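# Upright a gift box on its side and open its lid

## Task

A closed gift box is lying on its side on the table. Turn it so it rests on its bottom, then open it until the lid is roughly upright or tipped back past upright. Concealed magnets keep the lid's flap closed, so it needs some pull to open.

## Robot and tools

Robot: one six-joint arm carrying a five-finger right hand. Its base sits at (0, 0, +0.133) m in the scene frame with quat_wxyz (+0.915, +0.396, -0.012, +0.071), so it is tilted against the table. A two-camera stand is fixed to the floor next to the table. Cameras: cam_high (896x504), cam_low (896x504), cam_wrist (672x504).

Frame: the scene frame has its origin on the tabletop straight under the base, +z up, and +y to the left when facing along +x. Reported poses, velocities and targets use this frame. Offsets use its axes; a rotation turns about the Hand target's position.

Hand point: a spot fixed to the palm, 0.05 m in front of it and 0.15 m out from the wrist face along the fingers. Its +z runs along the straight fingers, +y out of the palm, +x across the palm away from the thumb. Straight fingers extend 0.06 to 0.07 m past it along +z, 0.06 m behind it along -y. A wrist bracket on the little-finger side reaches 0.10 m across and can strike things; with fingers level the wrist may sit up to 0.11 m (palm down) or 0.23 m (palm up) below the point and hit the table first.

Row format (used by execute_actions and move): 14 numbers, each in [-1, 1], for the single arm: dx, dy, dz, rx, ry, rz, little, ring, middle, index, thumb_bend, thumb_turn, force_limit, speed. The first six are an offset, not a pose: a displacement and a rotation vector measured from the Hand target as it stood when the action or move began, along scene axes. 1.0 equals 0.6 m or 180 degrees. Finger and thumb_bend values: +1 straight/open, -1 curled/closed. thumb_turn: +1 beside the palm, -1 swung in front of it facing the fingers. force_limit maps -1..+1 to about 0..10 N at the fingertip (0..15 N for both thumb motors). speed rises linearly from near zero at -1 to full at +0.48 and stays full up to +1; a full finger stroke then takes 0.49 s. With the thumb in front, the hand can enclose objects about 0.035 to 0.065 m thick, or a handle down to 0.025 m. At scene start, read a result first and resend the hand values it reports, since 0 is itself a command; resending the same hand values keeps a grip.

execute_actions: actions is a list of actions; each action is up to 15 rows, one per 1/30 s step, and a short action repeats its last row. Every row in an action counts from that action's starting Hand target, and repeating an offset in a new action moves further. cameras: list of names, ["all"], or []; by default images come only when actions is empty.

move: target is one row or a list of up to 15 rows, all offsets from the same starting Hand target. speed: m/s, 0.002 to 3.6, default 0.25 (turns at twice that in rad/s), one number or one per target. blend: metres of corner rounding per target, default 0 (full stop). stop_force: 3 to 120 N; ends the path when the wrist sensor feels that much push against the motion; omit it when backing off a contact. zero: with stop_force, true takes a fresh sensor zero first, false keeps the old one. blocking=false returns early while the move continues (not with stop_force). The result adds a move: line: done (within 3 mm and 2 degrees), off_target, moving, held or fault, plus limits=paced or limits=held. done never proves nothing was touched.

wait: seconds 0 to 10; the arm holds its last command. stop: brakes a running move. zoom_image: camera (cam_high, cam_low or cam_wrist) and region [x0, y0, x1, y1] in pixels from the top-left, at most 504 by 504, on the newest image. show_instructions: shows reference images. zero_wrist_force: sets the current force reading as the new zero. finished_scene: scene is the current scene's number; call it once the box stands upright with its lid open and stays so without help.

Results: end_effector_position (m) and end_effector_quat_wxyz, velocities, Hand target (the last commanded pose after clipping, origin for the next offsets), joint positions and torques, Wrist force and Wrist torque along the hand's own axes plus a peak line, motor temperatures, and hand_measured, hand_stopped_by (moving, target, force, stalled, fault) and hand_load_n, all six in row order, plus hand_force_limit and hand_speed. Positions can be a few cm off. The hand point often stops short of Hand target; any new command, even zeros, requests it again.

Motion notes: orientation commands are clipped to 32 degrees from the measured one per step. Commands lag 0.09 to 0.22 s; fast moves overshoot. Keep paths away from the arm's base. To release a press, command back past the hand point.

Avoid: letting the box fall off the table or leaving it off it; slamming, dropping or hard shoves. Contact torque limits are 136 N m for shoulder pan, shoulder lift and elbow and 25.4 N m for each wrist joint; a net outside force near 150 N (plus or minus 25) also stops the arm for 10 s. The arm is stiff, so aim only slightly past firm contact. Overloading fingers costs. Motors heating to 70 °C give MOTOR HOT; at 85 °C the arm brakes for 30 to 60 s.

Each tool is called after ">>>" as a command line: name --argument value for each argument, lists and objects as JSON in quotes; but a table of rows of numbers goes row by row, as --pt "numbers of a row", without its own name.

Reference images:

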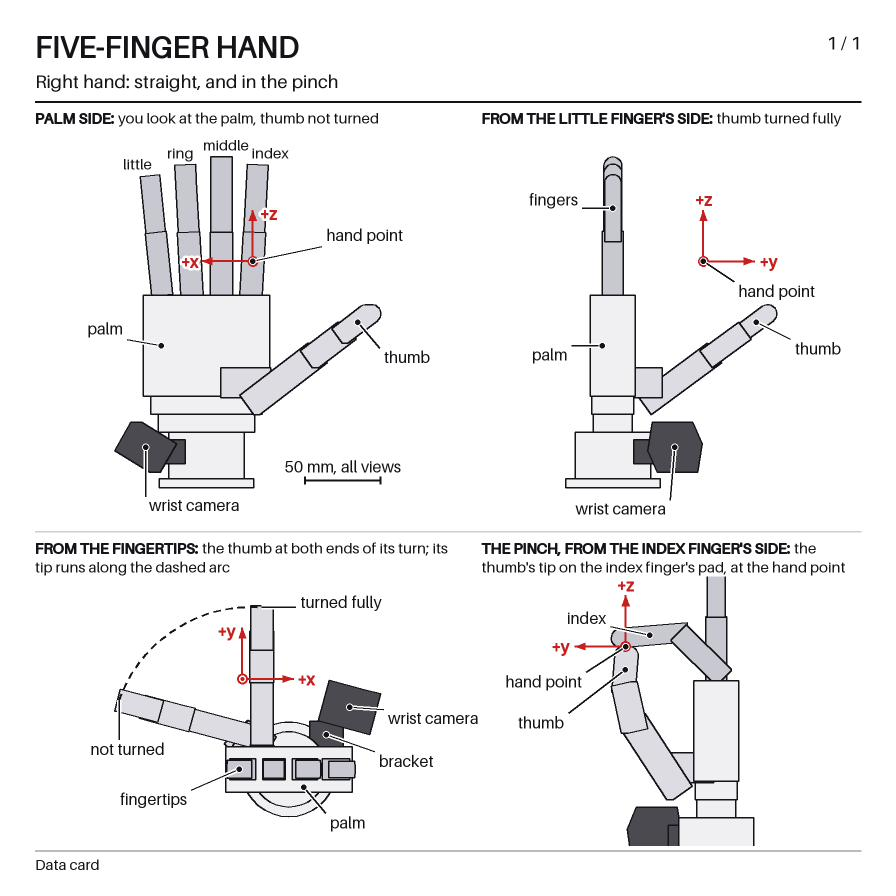

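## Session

>>> execute_actions --actions '[]'

Scene clock: 0.00 s.
end_effector_position=(+0.4380, +0.1632, +0.3578) hand_measured=(+1.000, +1.000, +1.000, +1.000, +1.000, +1.000) hand_load_n=(+0.0, +0.0, +0.0, +0.0, +0.0, +0.0) hand_stopped_by=(target, target, target, target, target, target) hand_force_limit=0.00 hand_speed=-0.80 end_effector_quat_wxyz=(-0.233, +0.607, +0.304, +0.696)
Joint positions: [0.091 -1.318 2.389 -0.585 1.201 0.601]
Joint velocities: within noise
Joint torques (N m): no reading
Motor temperatures (°C): [37 41 34 42 39 43]
Wrist force (N): no reading
Wrist torque (N m): no reading
Wrist force, peak (N): no reading
Hand target: +0.4380, +0.1632, +0.3578; -0.233, +0.607, +0.304, +0.696

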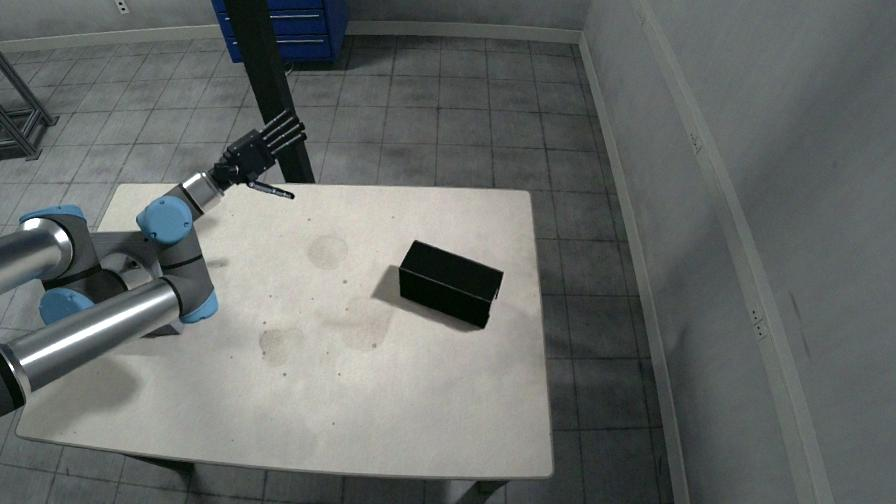

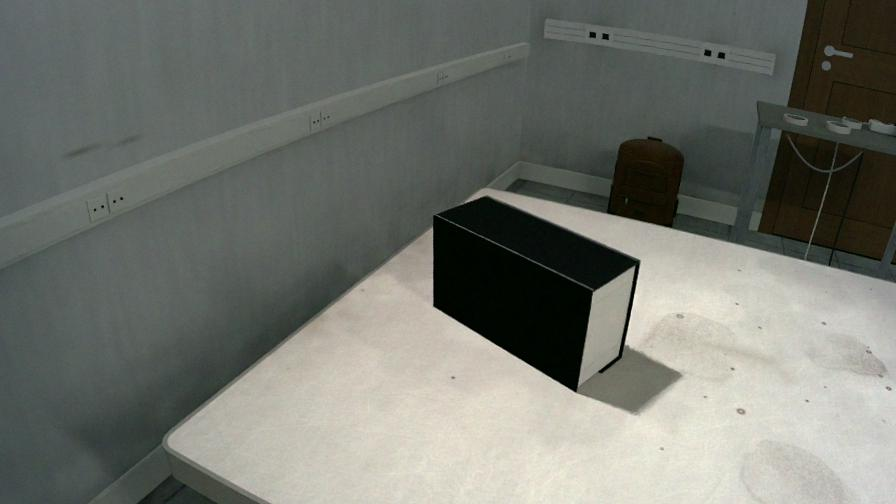

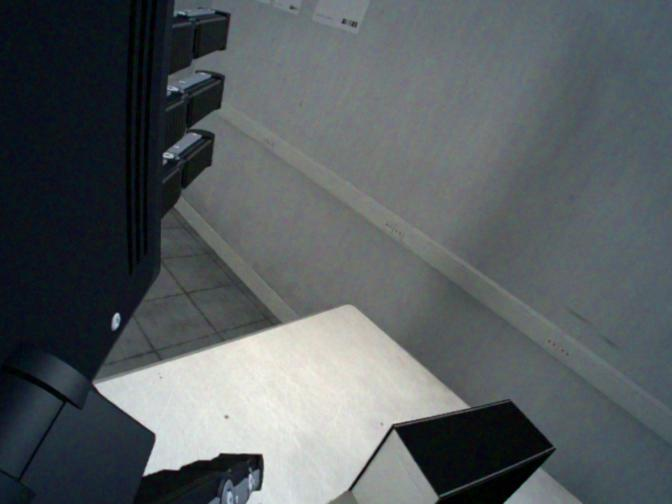

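>>> zoom_image --camera "cam_high" --region '[380, 220, 530, 350]'

>>> zoom_image --camera "cam_low" --region '[410, 180, 680, 420]'

>>> zoom_image --camera "cam_low" --region '[560, 240, 660, 400]'

>>> zoom_image --camera "cam_wrist" --region '[320, 380, 580, 504]'

Scaled by 3.360 from the camera's 896x504 image, which has a finer 1280x720 frame.

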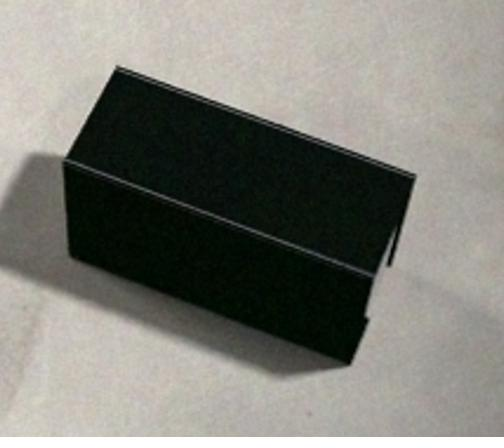

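Scaled by 1.867 from the camera's 896x504 image, which has a finer 1280x720 frame.

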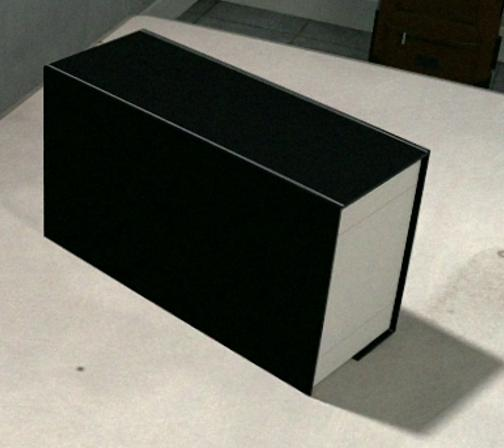

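Scaled by 3.150 from the camera's 896x504 image, which has a finer 1280x720 frame.

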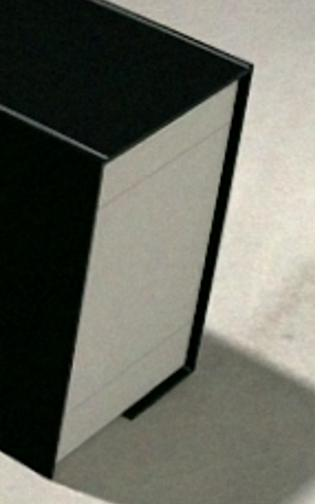

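Scaled by 1.938 from the camera's 672x504 image, which has a finer 960x720 frame.

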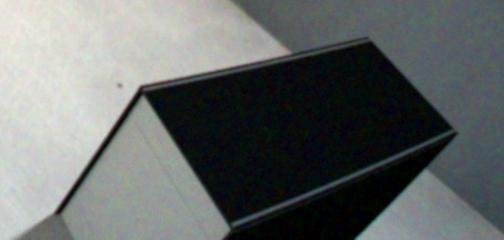

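>>> move --pt "0.27 -0.272 0.07 0 0 0 1 1 1 1 1 1 0.0 -0.3" --pt "0.27 -0.272 0.07 0.3515 0.353 0.039 1 1 1 1 1 1 0.0 -0.3" --speed 0.25 --cameras '["cam_high"]'

Scene clock: 141.57 s.
end_effector_position=(+0.6001, +0.0000, +0.3997) hand_measured=(+1.000, +1.000, +1.000, +1.000, +1.000, +1.000) hand_load_n=(+0.0, +0.0, +0.0, +0.0, +0.0, -0.5) hand_stopped_by=(target, target, target, target, target, target) hand_force_limit=0.00 hand_speed=-0.30 end_effector_quat_wxyz=(+0.657, -0.645, +0.214, -0.327)
Joint positions: [-0.24 -1.346 1.663 0.266 0.915 1.978]
Joint torques (N m): [31.84 -32.11 -3.32 -1.93 0.23 0.81]
Wrist force (N): [-1.4 0.3 -0.3]
Wrist torque (N m): [0.14 0.19 0.28]
Wrist force, peak (N): [-0.1 -2.4 -0.1]
Hand target: +0.6000, +0.0000, +0.3998; +0.657, -0.645, +0.214, -0.327
Off the commanded pose: 0.000 m, 0 deg.
move: done
Images, in order (width x height): cam_high 896x504.

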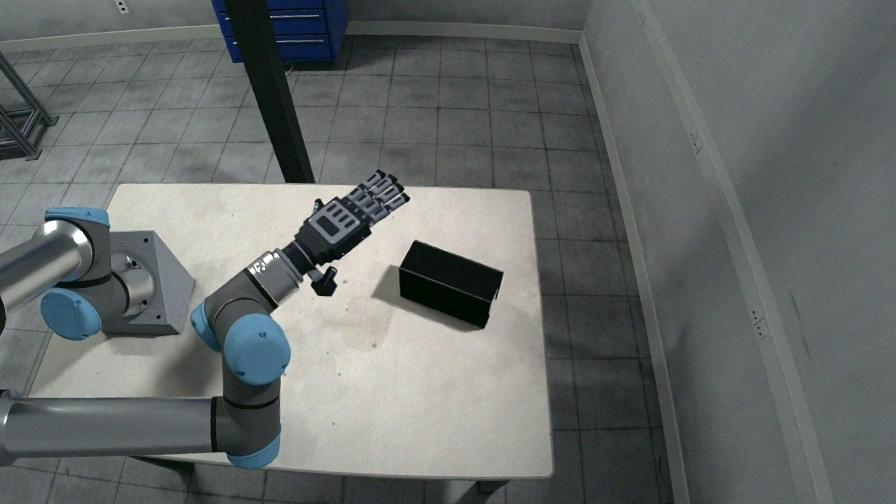

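>>> move --pt "0 0 0.08 0.3515 0.353 0.039 1 1 1 1 1 1 0.0 -0.3" --pt "0 0 0.08 0.1071 0.5341 -0.2674 1 1 1 1 1 1 0.0 -0.3" --speed 0.25 --cameras '["cam_high", "cam_low"]'

Scene clock: 158.73 s.
end_effector_position=(+0.6000, +0.0001, +0.4478) hand_measured=(+1.000, +1.000, +1.000, +1.000, +1.000, +1.000) hand_load_n=(+0.0, +0.0, +0.0, +0.0, +0.0, +0.0) hand_stopped_by=(target, target, target, target, target, target) hand_force_limit=0.00 hand_speed=-0.30 end_effector_quat_wxyz=(+0.202, -0.437, +0.874, +0.068)
Joint positions: [0.143 -0.751 0.619 1.485 2.13 3.89]
Joint torques (N m): [30.44 -25.28 -15.84 1.99 0.06 0.48]
Wrist force (N): [-1.7 0.5 0.0]
Wrist torque (N m): [0.00 0.05 0.18]
Wrist force, peak (N): [-2.1 1.1 0.0]
Hand target: +0.6000, +0.0000, +0.4478; +0.202, -0.437, +0.874, +0.068
Off the commanded pose: 0.000 m, 0 deg.
move: done
Images, in order (width x height): cam_high 896x504, cam_low 896x504.

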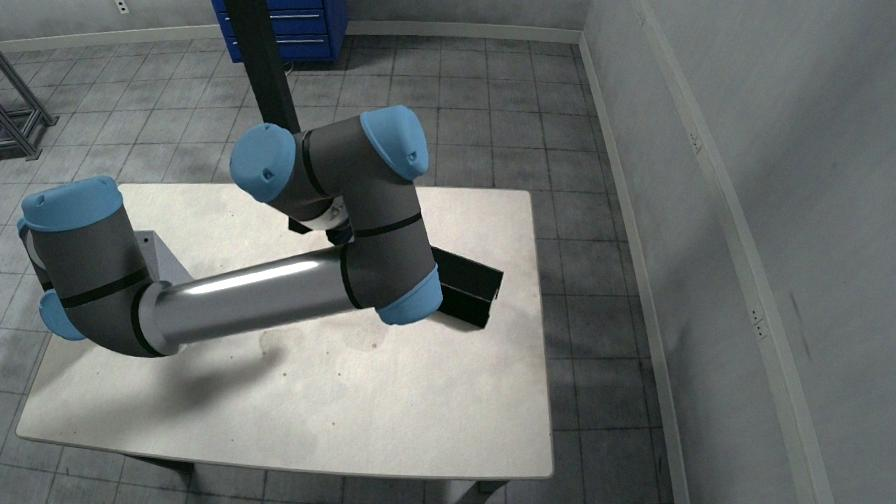

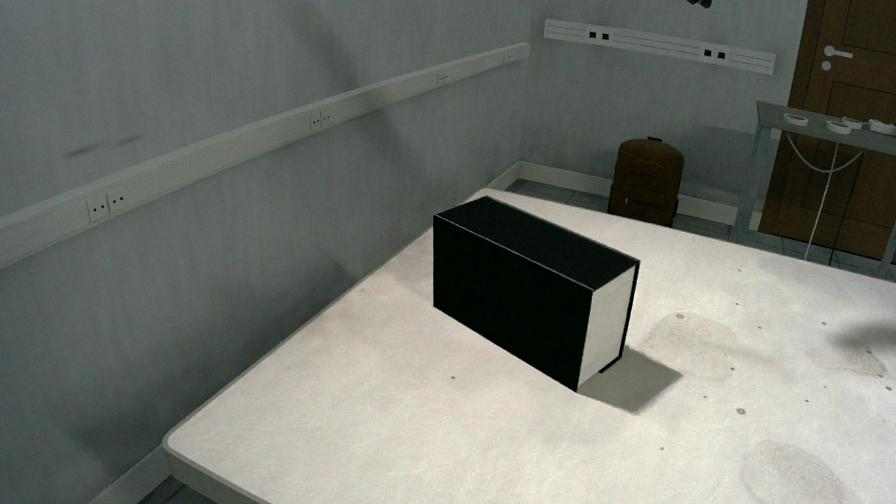

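>>> move --pt "0 0 0 0 0 0.25 1 1 1 1 1 1 0.0 -0.3" --speed 0.25 --cameras '["cam_high", "cam_low"]'

Scene clock: 178.17 s.
end_effector_position=(+0.5984, +0.0000, +0.4467) hand_measured=(+1.000, +1.000, +1.000, +1.000, +1.000, +1.000) hand_load_n=(+0.0, +0.0, +0.0, +0.0, +0.0, +0.0) hand_stopped_by=(target, target, target, target, target, target) hand_force_limit=0.00 hand_speed=-0.30 end_effector_quat_wxyz=(-0.252, +0.699, -0.663, -0.092)
Joint positions: [0.102 -0.452 0.035 1.817 1.924 3.22]
Joint torques (N m): [48.89 -29.73 -9.71 1.86 -0.31 0.5]
Wrist force (N): [-1.5 -0.1 0.0]
Wrist torque (N m): [-0.08 0.02 0.10]
Wrist force, peak (N): [-2.0 0.4 0.1]
Hand target: +0.6000, +0.0000, +0.4478; -0.161, +0.738, -0.640, -0.140
Off the commanded pose: 0.002 m, 13 deg.
elbow stopped short: the move would have taken joint 3 (elbow) straighter than the controller allows.
move: off_target
Images, in order (width x height): cam_high 896x504, cam_low 896x504.

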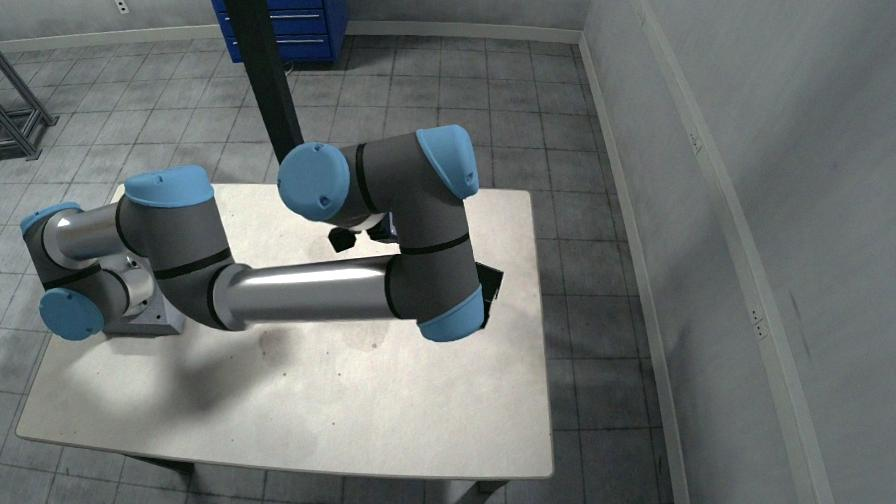

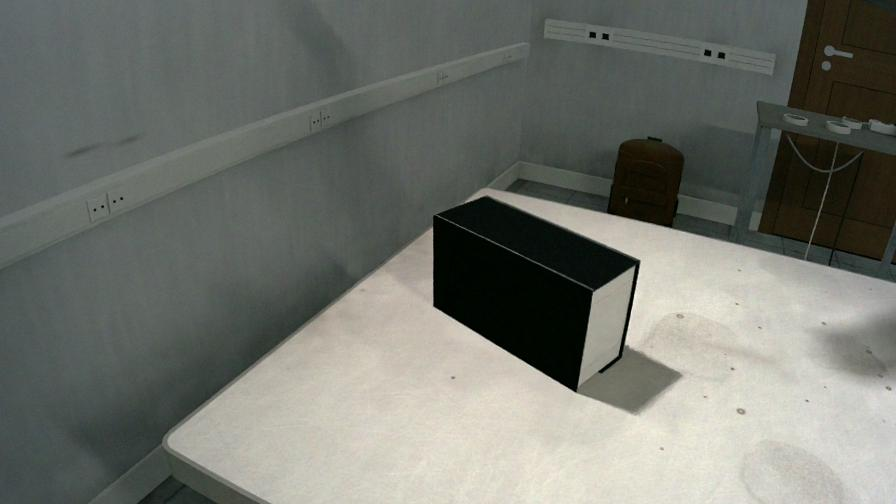

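>>> move --pt "0.1 0.03 -0.1 0 0 -0.3055 1 1 1 1 1 1 0.0 -0.3" --pt "0.29 0.08 -0.18 0 0 -0.611 1 1 1 1 1 -1 0.0 -0.3" --speed 0.25 --blend '[0.05,0]' --cameras '["all"]'

Scene clock: 194.37 s.
end_effector_position=(+0.7740, +0.0480, +0.3398) hand_measured=(+1.000, +1.000, +1.000, +1.000, +1.000, -1.000) hand_load_n=(+0.0, +0.0, +0.0, +0.0, +0.0, +0.0) hand_stopped_by=(target, target, target, target, target, target) hand_force_limit=0.00 hand_speed=-0.30 end_effector_quat_wxyz=(+0.207, +0.101, +0.972, -0.051)
Joint positions: [0.155 -0.365 0.34 1.271 2.577 4.871]
Joint torques (N m): [36.4 -48.81 -4.34 -1.18 1.22 0.65]
Wrist force (N): [-1.4 0.1 0.5]
Wrist torque (N m): [-0.08 -0.03 0.18]
Wrist force, peak (N): [-2.0 -0.2 -0.1]
Hand target: +0.7740, +0.0480, +0.3398; +0.207, +0.101, +0.972, -0.051
Off the commanded pose: 0.000 m, 0 deg.
move: done

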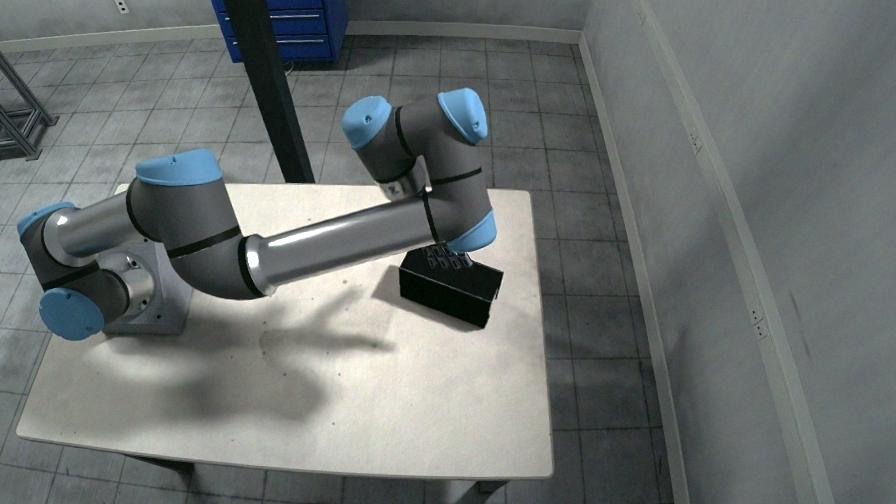

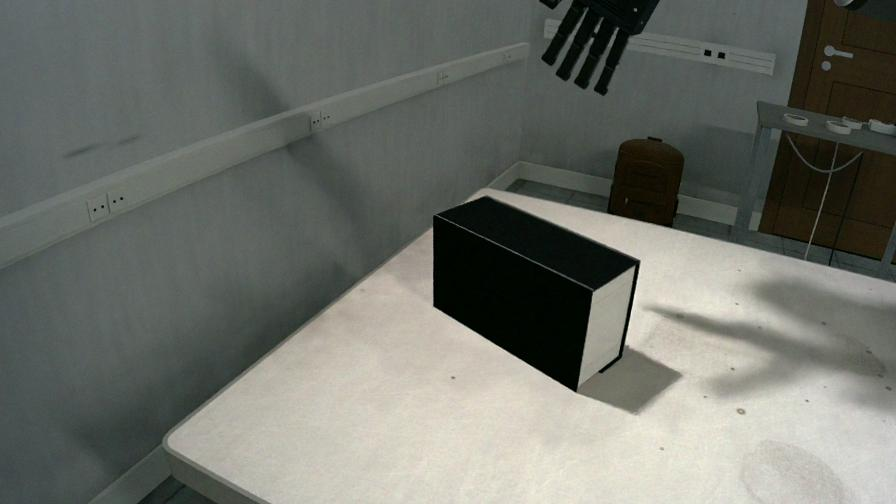

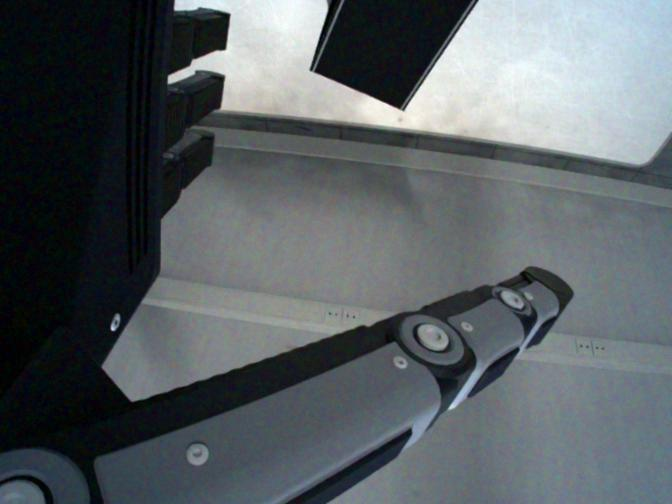

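>>> zoom_image --camera "cam_low" --region '[500, 0, 700, 140]'

>>> zoom_image --camera "cam_high" --region '[380, 220, 530, 350]'

Scaled by 2.520 from the camera's 896x504 image, which has a finer 1280x720 frame.

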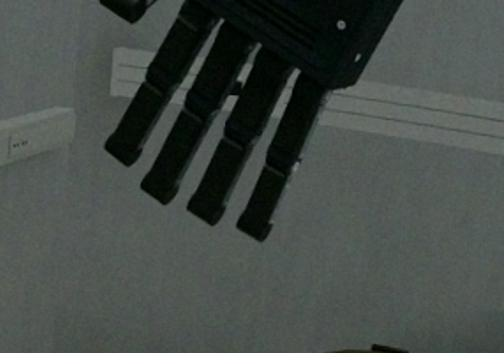

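Scaled by 3.360 from the camera's 896x504 image, which has a finer 1280x720 frame.

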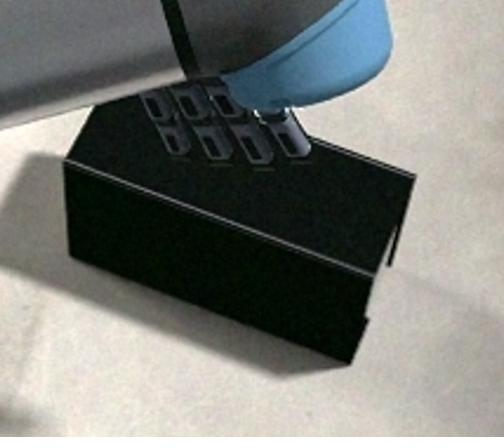

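>>> move --target '[-0.0017,-0.0072,-0.1163,0.02,0.0074,-0.0354,1,1,1,1,1,-1,0.0,-0.3]' --speed 0.15 --cameras '["all"]'

>>> zoom_image --camera "cam_low" --region '[410, 60, 690, 400]'

>>> zoom_image --camera "cam_high" --region '[380, 220, 530, 350]'

Scene clock: 224.63 s.
end_effector_position=(+0.7730, +0.0436, +0.2701) hand_measured=(+1.000, +1.000, +1.000, +1.000, +1.000, -1.000) hand_load_n=(+0.0, +0.0, +0.0, +0.0, +0.0, +0.0) hand_stopped_by=(target, target, target, target, target, target) hand_force_limit=0.00 hand_speed=-0.30 end_effector_quat_wxyz=(+0.189, +0.161, +0.968, -0.033)
Joint positions: [0.082 -0.453 0.622 1.046 2.538 4.929]
Joint torques (N m): [44.54 -31.68 -6.75 2.26 1.72 1.06]
Wrist force (N): [-1.3 0.1 0.0]
Wrist torque (N m): [-0.04 -0.03 0.18]
Wrist force, peak (N): [-2.2 0.1 -1.0]
Hand target: +0.7730, +0.0437, +0.2700; +0.189, +0.161, +0.968, -0.033
Off the commanded pose: 0.000 m, 0 deg.
move: done

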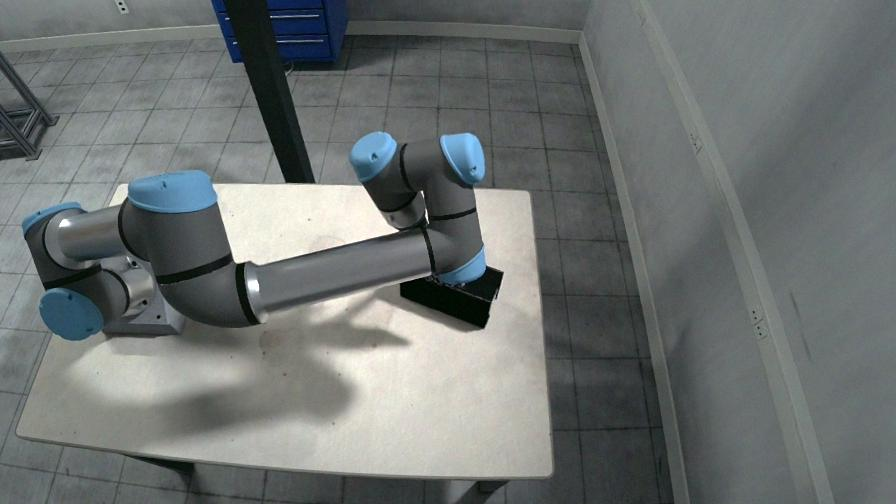

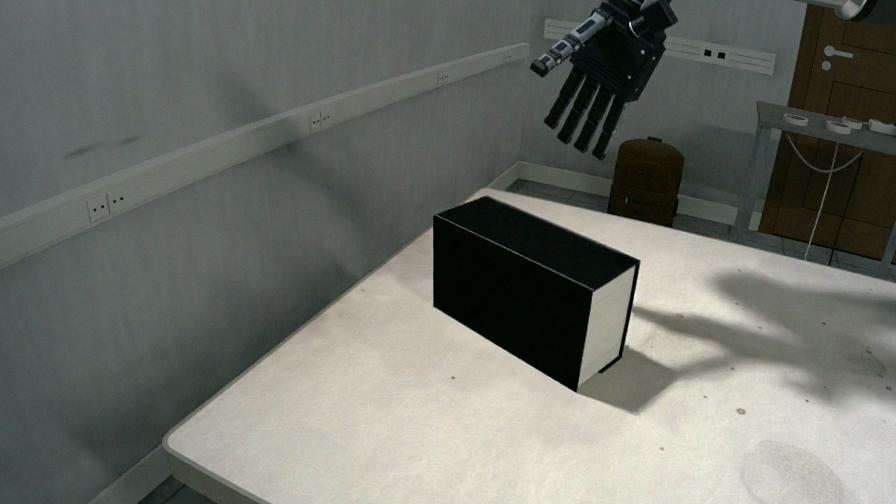

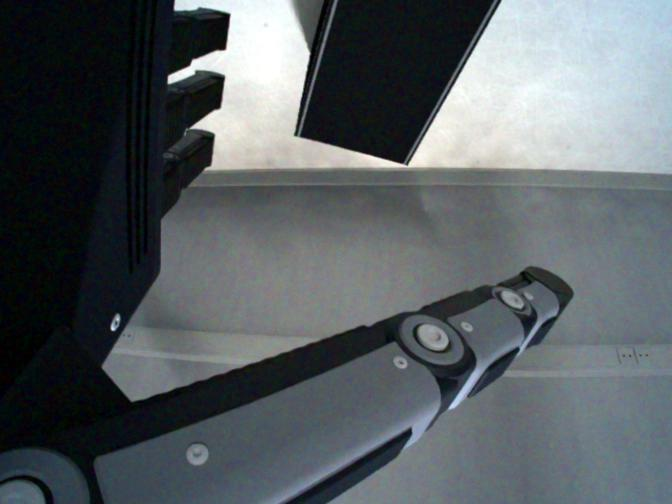

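Scaled by 1.482 from the camera's 896x504 image, which has a finer 1280x720 frame.

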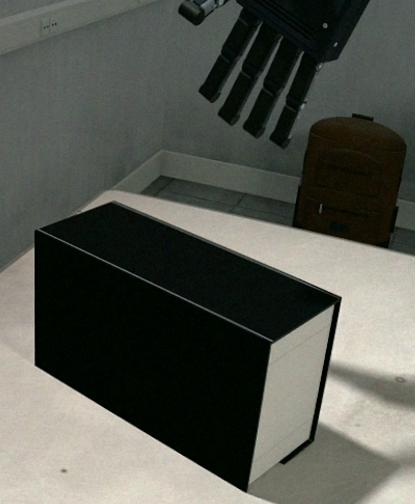

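Scaled by 3.360 from the camera's 896x504 image, which has a finer 1280x720 frame.

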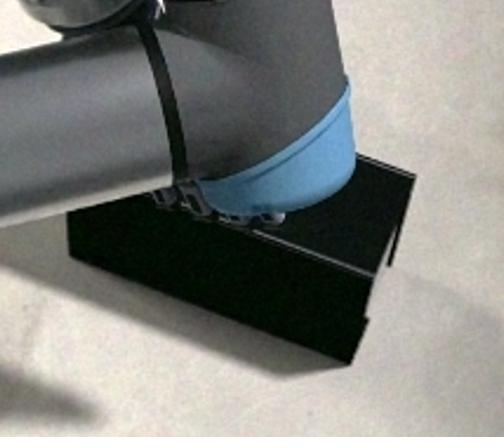

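>>> move --target '[0,0,-0.1167,0,0,0,1,1,1,1,1,-1,0.0,-0.3]' --speed 0.04 --stop_force 5 --cameras '["all"]'

>>> zoom_image --camera "cam_low" --region '[410, 60, 690, 400]'

>>> zoom_image --camera "cam_high" --region '[380, 220, 530, 350]'

Scene clock: 236.73 s.
end_effector_position=(+0.7730, +0.0437, +0.2000) hand_measured=(+1.000, +1.000, +1.000, +1.000, +1.000, -1.000) hand_load_n=(+0.0, +0.0, +0.0, +0.0, +0.0, +0.0) hand_stopped_by=(target, target, target, target, target, target) hand_force_limit=0.00 hand_speed=-0.30 end_effector_quat_wxyz=(+0.189, +0.161, +0.968, -0.033)
Joint positions: [0.006 -0.495 0.808 0.804 2.508 4.809]
Joint torques (N m): [51.34 -32.85 -16.13 3.27 1.61 1.5]
Wrist force (N): [-1.4 -0.1 0.4]
Wrist torque (N m): [-0.11 -0.04 0.12]
Wrist force, peak (N): [-1.9 0.1 0.1]
Hand target: +0.7730, +0.0437, +0.2000; +0.189, +0.161, +0.968, -0.033
Off the commanded pose: 0.000 m, 0 deg.
move: done

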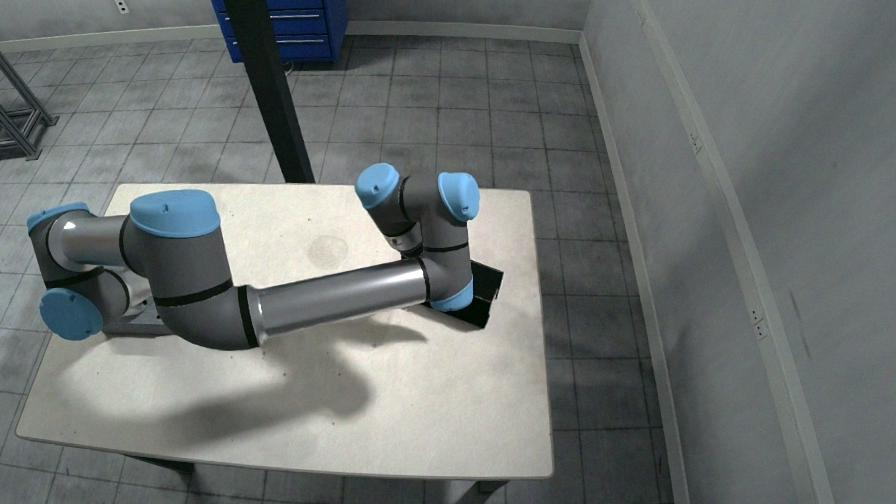

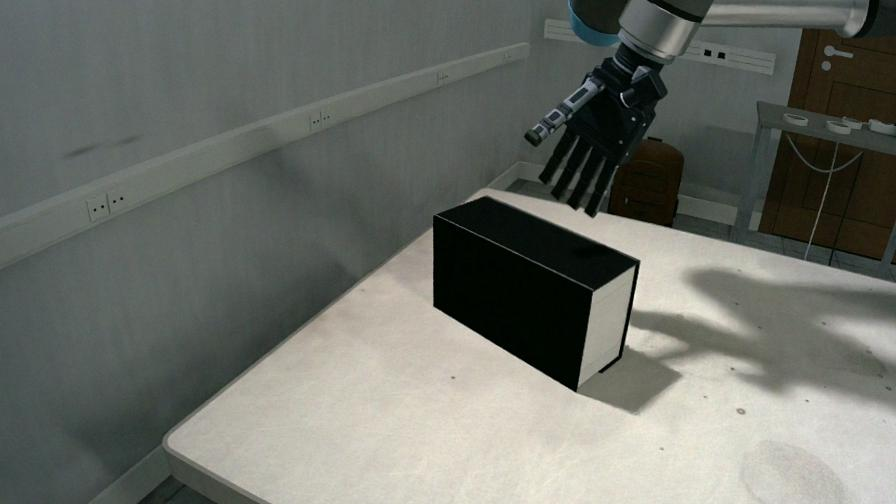

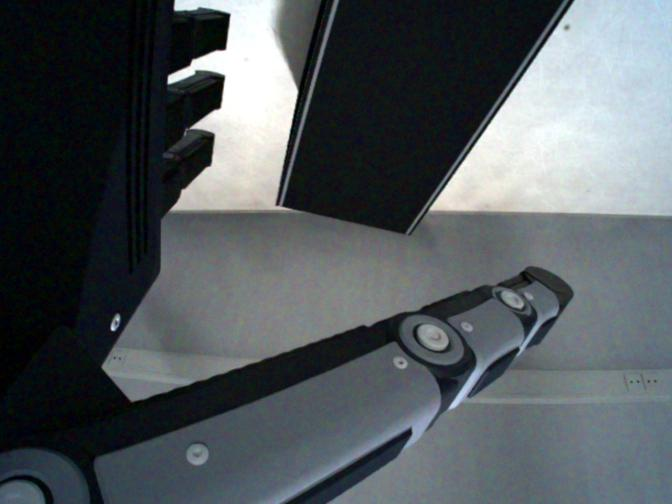

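Scaled by 1.482 from the camera's 896x504 image, which has a finer 1280x720 frame.

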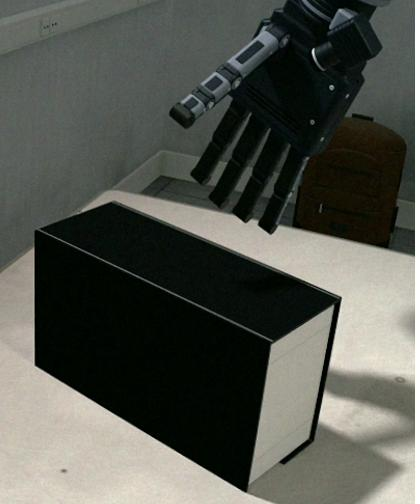

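Scaled by 3.360 from the camera's 896x504 image, which has a finer 1280x720 frame.

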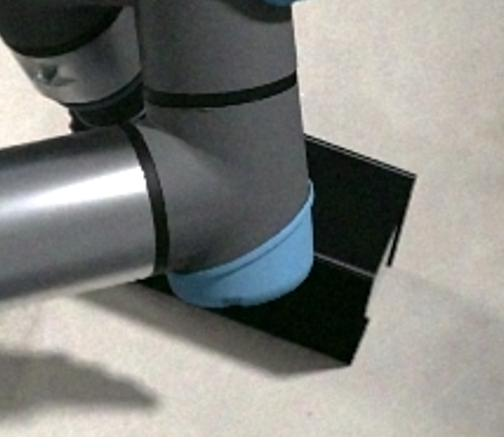

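>>> move --target '[0.0132,0.0378,0,0,0,0,1,1,1,1,1,-1,0.0,-0.3]' --speed 0.05 --cameras '["cam_low", "cam_wrist"]'

>>> zoom_image --camera "cam_low" --region '[500, 80, 680, 300]'

Scene clock: 298.57 s.
end_effector_position=(+0.7809, +0.0664, +0.2000) hand_measured=(+1.000, +1.000, +1.000, +1.000, +1.000, -1.000) hand_load_n=(+0.0, +0.0, +0.0, +0.0, +0.0, +0.0) hand_stopped_by=(target, target, target, target, target, target) hand_force_limit=0.00 hand_speed=-0.30 end_effector_quat_wxyz=(+0.189, +0.161, +0.968, -0.034)
Joint positions: [0.027 -0.428 0.723 0.849 2.517 4.842]
Joint torques (N m): [37.21 -48.77 -4.81 -1.05 -0.31 -1.43]
Wrist force (N): [-1.1 0.1 0.4]
Wrist torque (N m): [-0.06 -0.05 0.10]
Wrist force, peak (N): [-1.7 0.2 0.5]
Hand target: +0.7809, +0.0664, +0.2000; +0.189, +0.161, +0.968, -0.033
Off the commanded pose: 0.000 m, 0 deg.
move: done
Images, in order (width x height): cam_low 896x504, cam_wrist 672x504.

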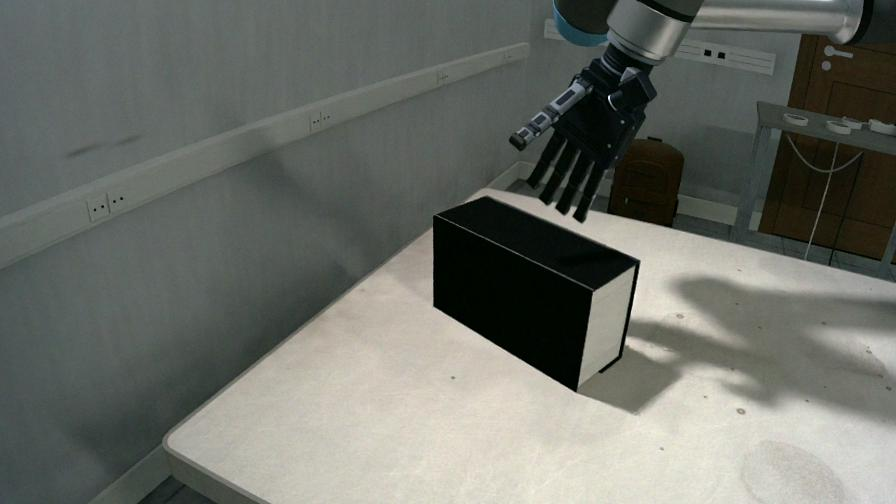

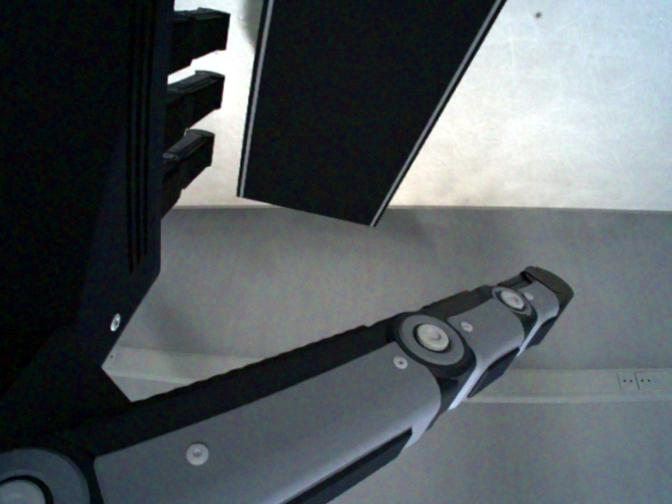

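Scaled by 2.291 from the camera's 896x504 image, which has a finer 1280x720 frame.

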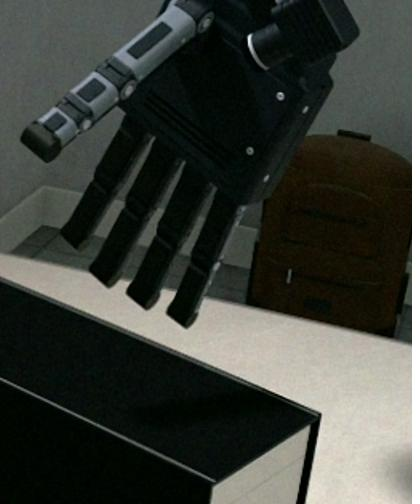

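>>> move --target '[0,0,-0.1333,0,0,0,1,1,1,1,1,-1,0.0,-0.3]' --speed 0.03 --stop_force 4 --cameras '["all"]'

>>> zoom_image --camera "cam_low" --region '[420, 80, 680, 400]'

Scene clock: 316.30 s.
end_effector_position=(+0.7809, +0.0664, +0.1200) hand_measured=(+1.000, +1.000, +1.000, +1.000, +1.000, -1.000) hand_load_n=(+0.0, +0.0, +0.0, +0.0, +0.0, +0.0) hand_stopped_by=(target, target, target, target, target, target) hand_force_limit=0.00 hand_speed=-0.30 end_effector_quat_wxyz=(+0.189, +0.161, +0.968, -0.033)
Joint positions: [-0.06 -0.441 0.875 0.607 2.477 4.713]
Joint torques (N m): [52.43 -34.13 -15.54 3.23 1.47 1.46]
Wrist force (N): [-1.2 0.0 0.3]
Wrist torque (N m): [-0.08 -0.05 0.17]
Wrist force, peak (N): [-1.7 0.4 0.4]
Hand target: +0.7809, +0.0664, +0.1200; +0.189, +0.161, +0.968, -0.033
Off the commanded pose: 0.000 m, 0 deg.
move: done

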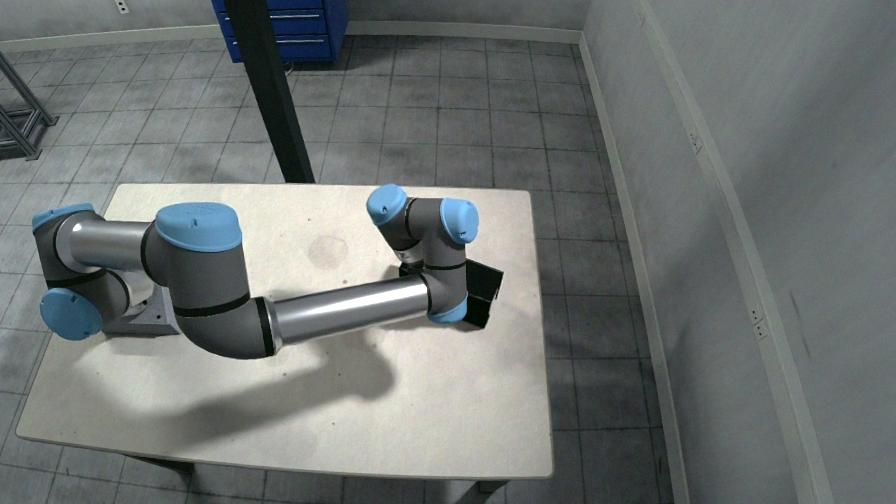

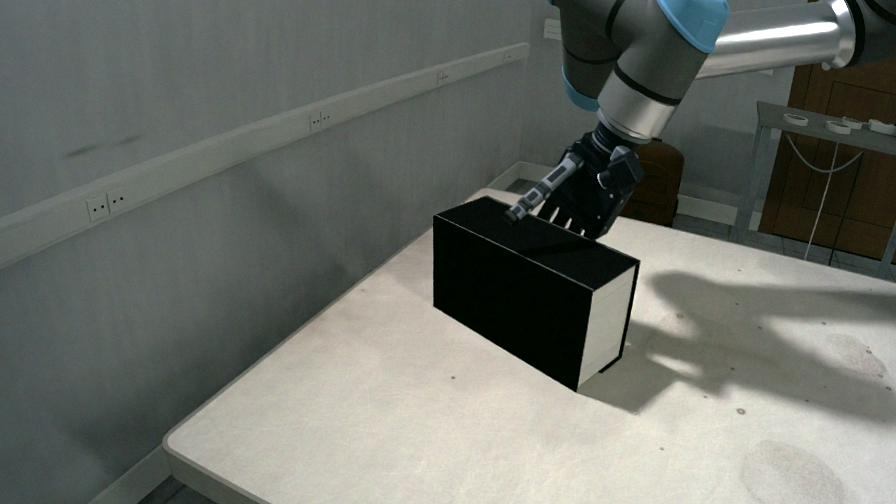

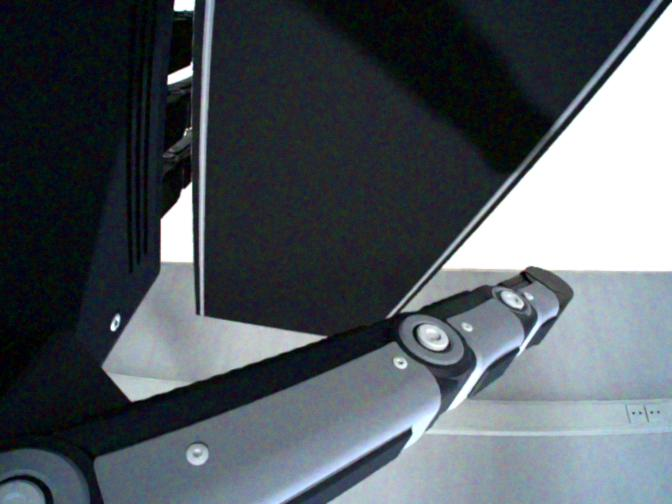

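Scaled by 1.575 from the camera's 896x504 image, which has a finer 1280x720 frame.

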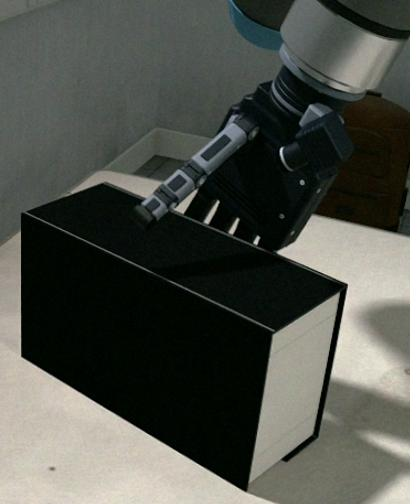

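>>> move --target '[0.0066,0.0189,0,0,0,0,1,1,1,1,1,-1,0.0,-0.3]' --speed 0.02 --stop_force 3 --cameras '["cam_low", "cam_wrist"]'

>>> zoom_image --camera "cam_low" --region '[480, 140, 660, 320]'

>>> zoom_image --camera "cam_wrist" --region '[130, 0, 460, 340]'

Scene clock: 360.07 s.
end_effector_position=(+0.7849, +0.0777, +0.1200) hand_measured=(+1.000, +1.000, +1.000, +1.000, +1.000, -1.000) hand_load_n=(+0.0, +0.0, +0.0, +0.0, +0.0, +0.0) hand_stopped_by=(target, target, target, target, target, target) hand_force_limit=0.00 hand_speed=-0.30 end_effector_quat_wxyz=(+0.189, +0.161, +0.968, -0.033)
Joint positions: [-0.049 -0.41 0.834 0.628 2.482 4.728]
Joint torques (N m): [38.42 -49.73 -3.01 -1.4 -2.05 -1.04]
Wrist force (N): [-1.3 0.1 0.2]
Wrist torque (N m): [-0.08 -0.03 0.08]
Wrist force, peak (N): [-1.6 -0.2 0.1]
Hand target: +0.7849, +0.0777, +0.1200; +0.189, +0.161, +0.968, -0.033
Off the commanded pose: 0.000 m, 0 deg.
move: done
Images, in order (width x height): cam_low 896x504, cam_wrist 672x504.

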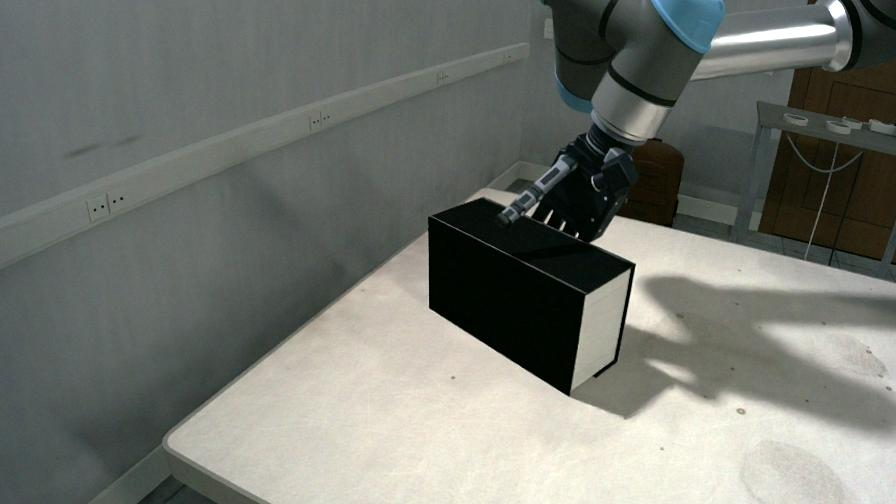

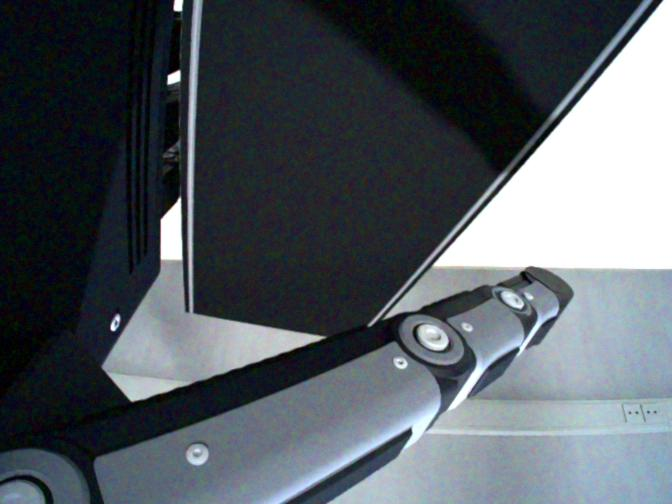

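Scaled by 2.800 from the camera's 896x504 image, which has a finer 1280x720 frame.

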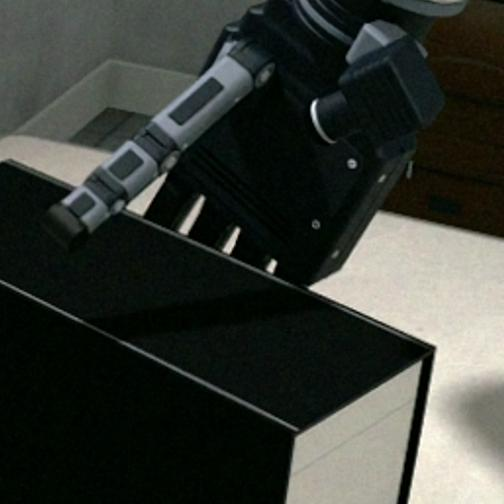

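Scaled by 1.482 from the camera's 672x504 image, which has a finer 960x720 frame.

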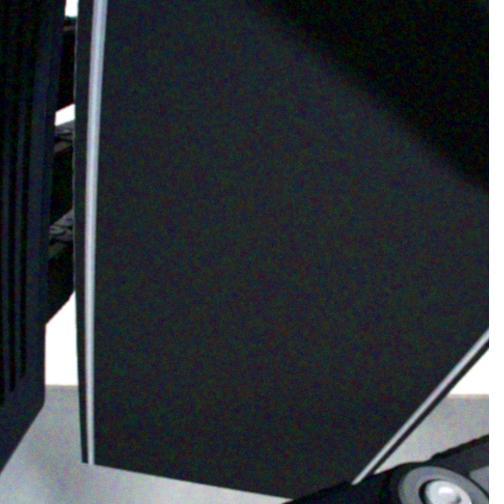

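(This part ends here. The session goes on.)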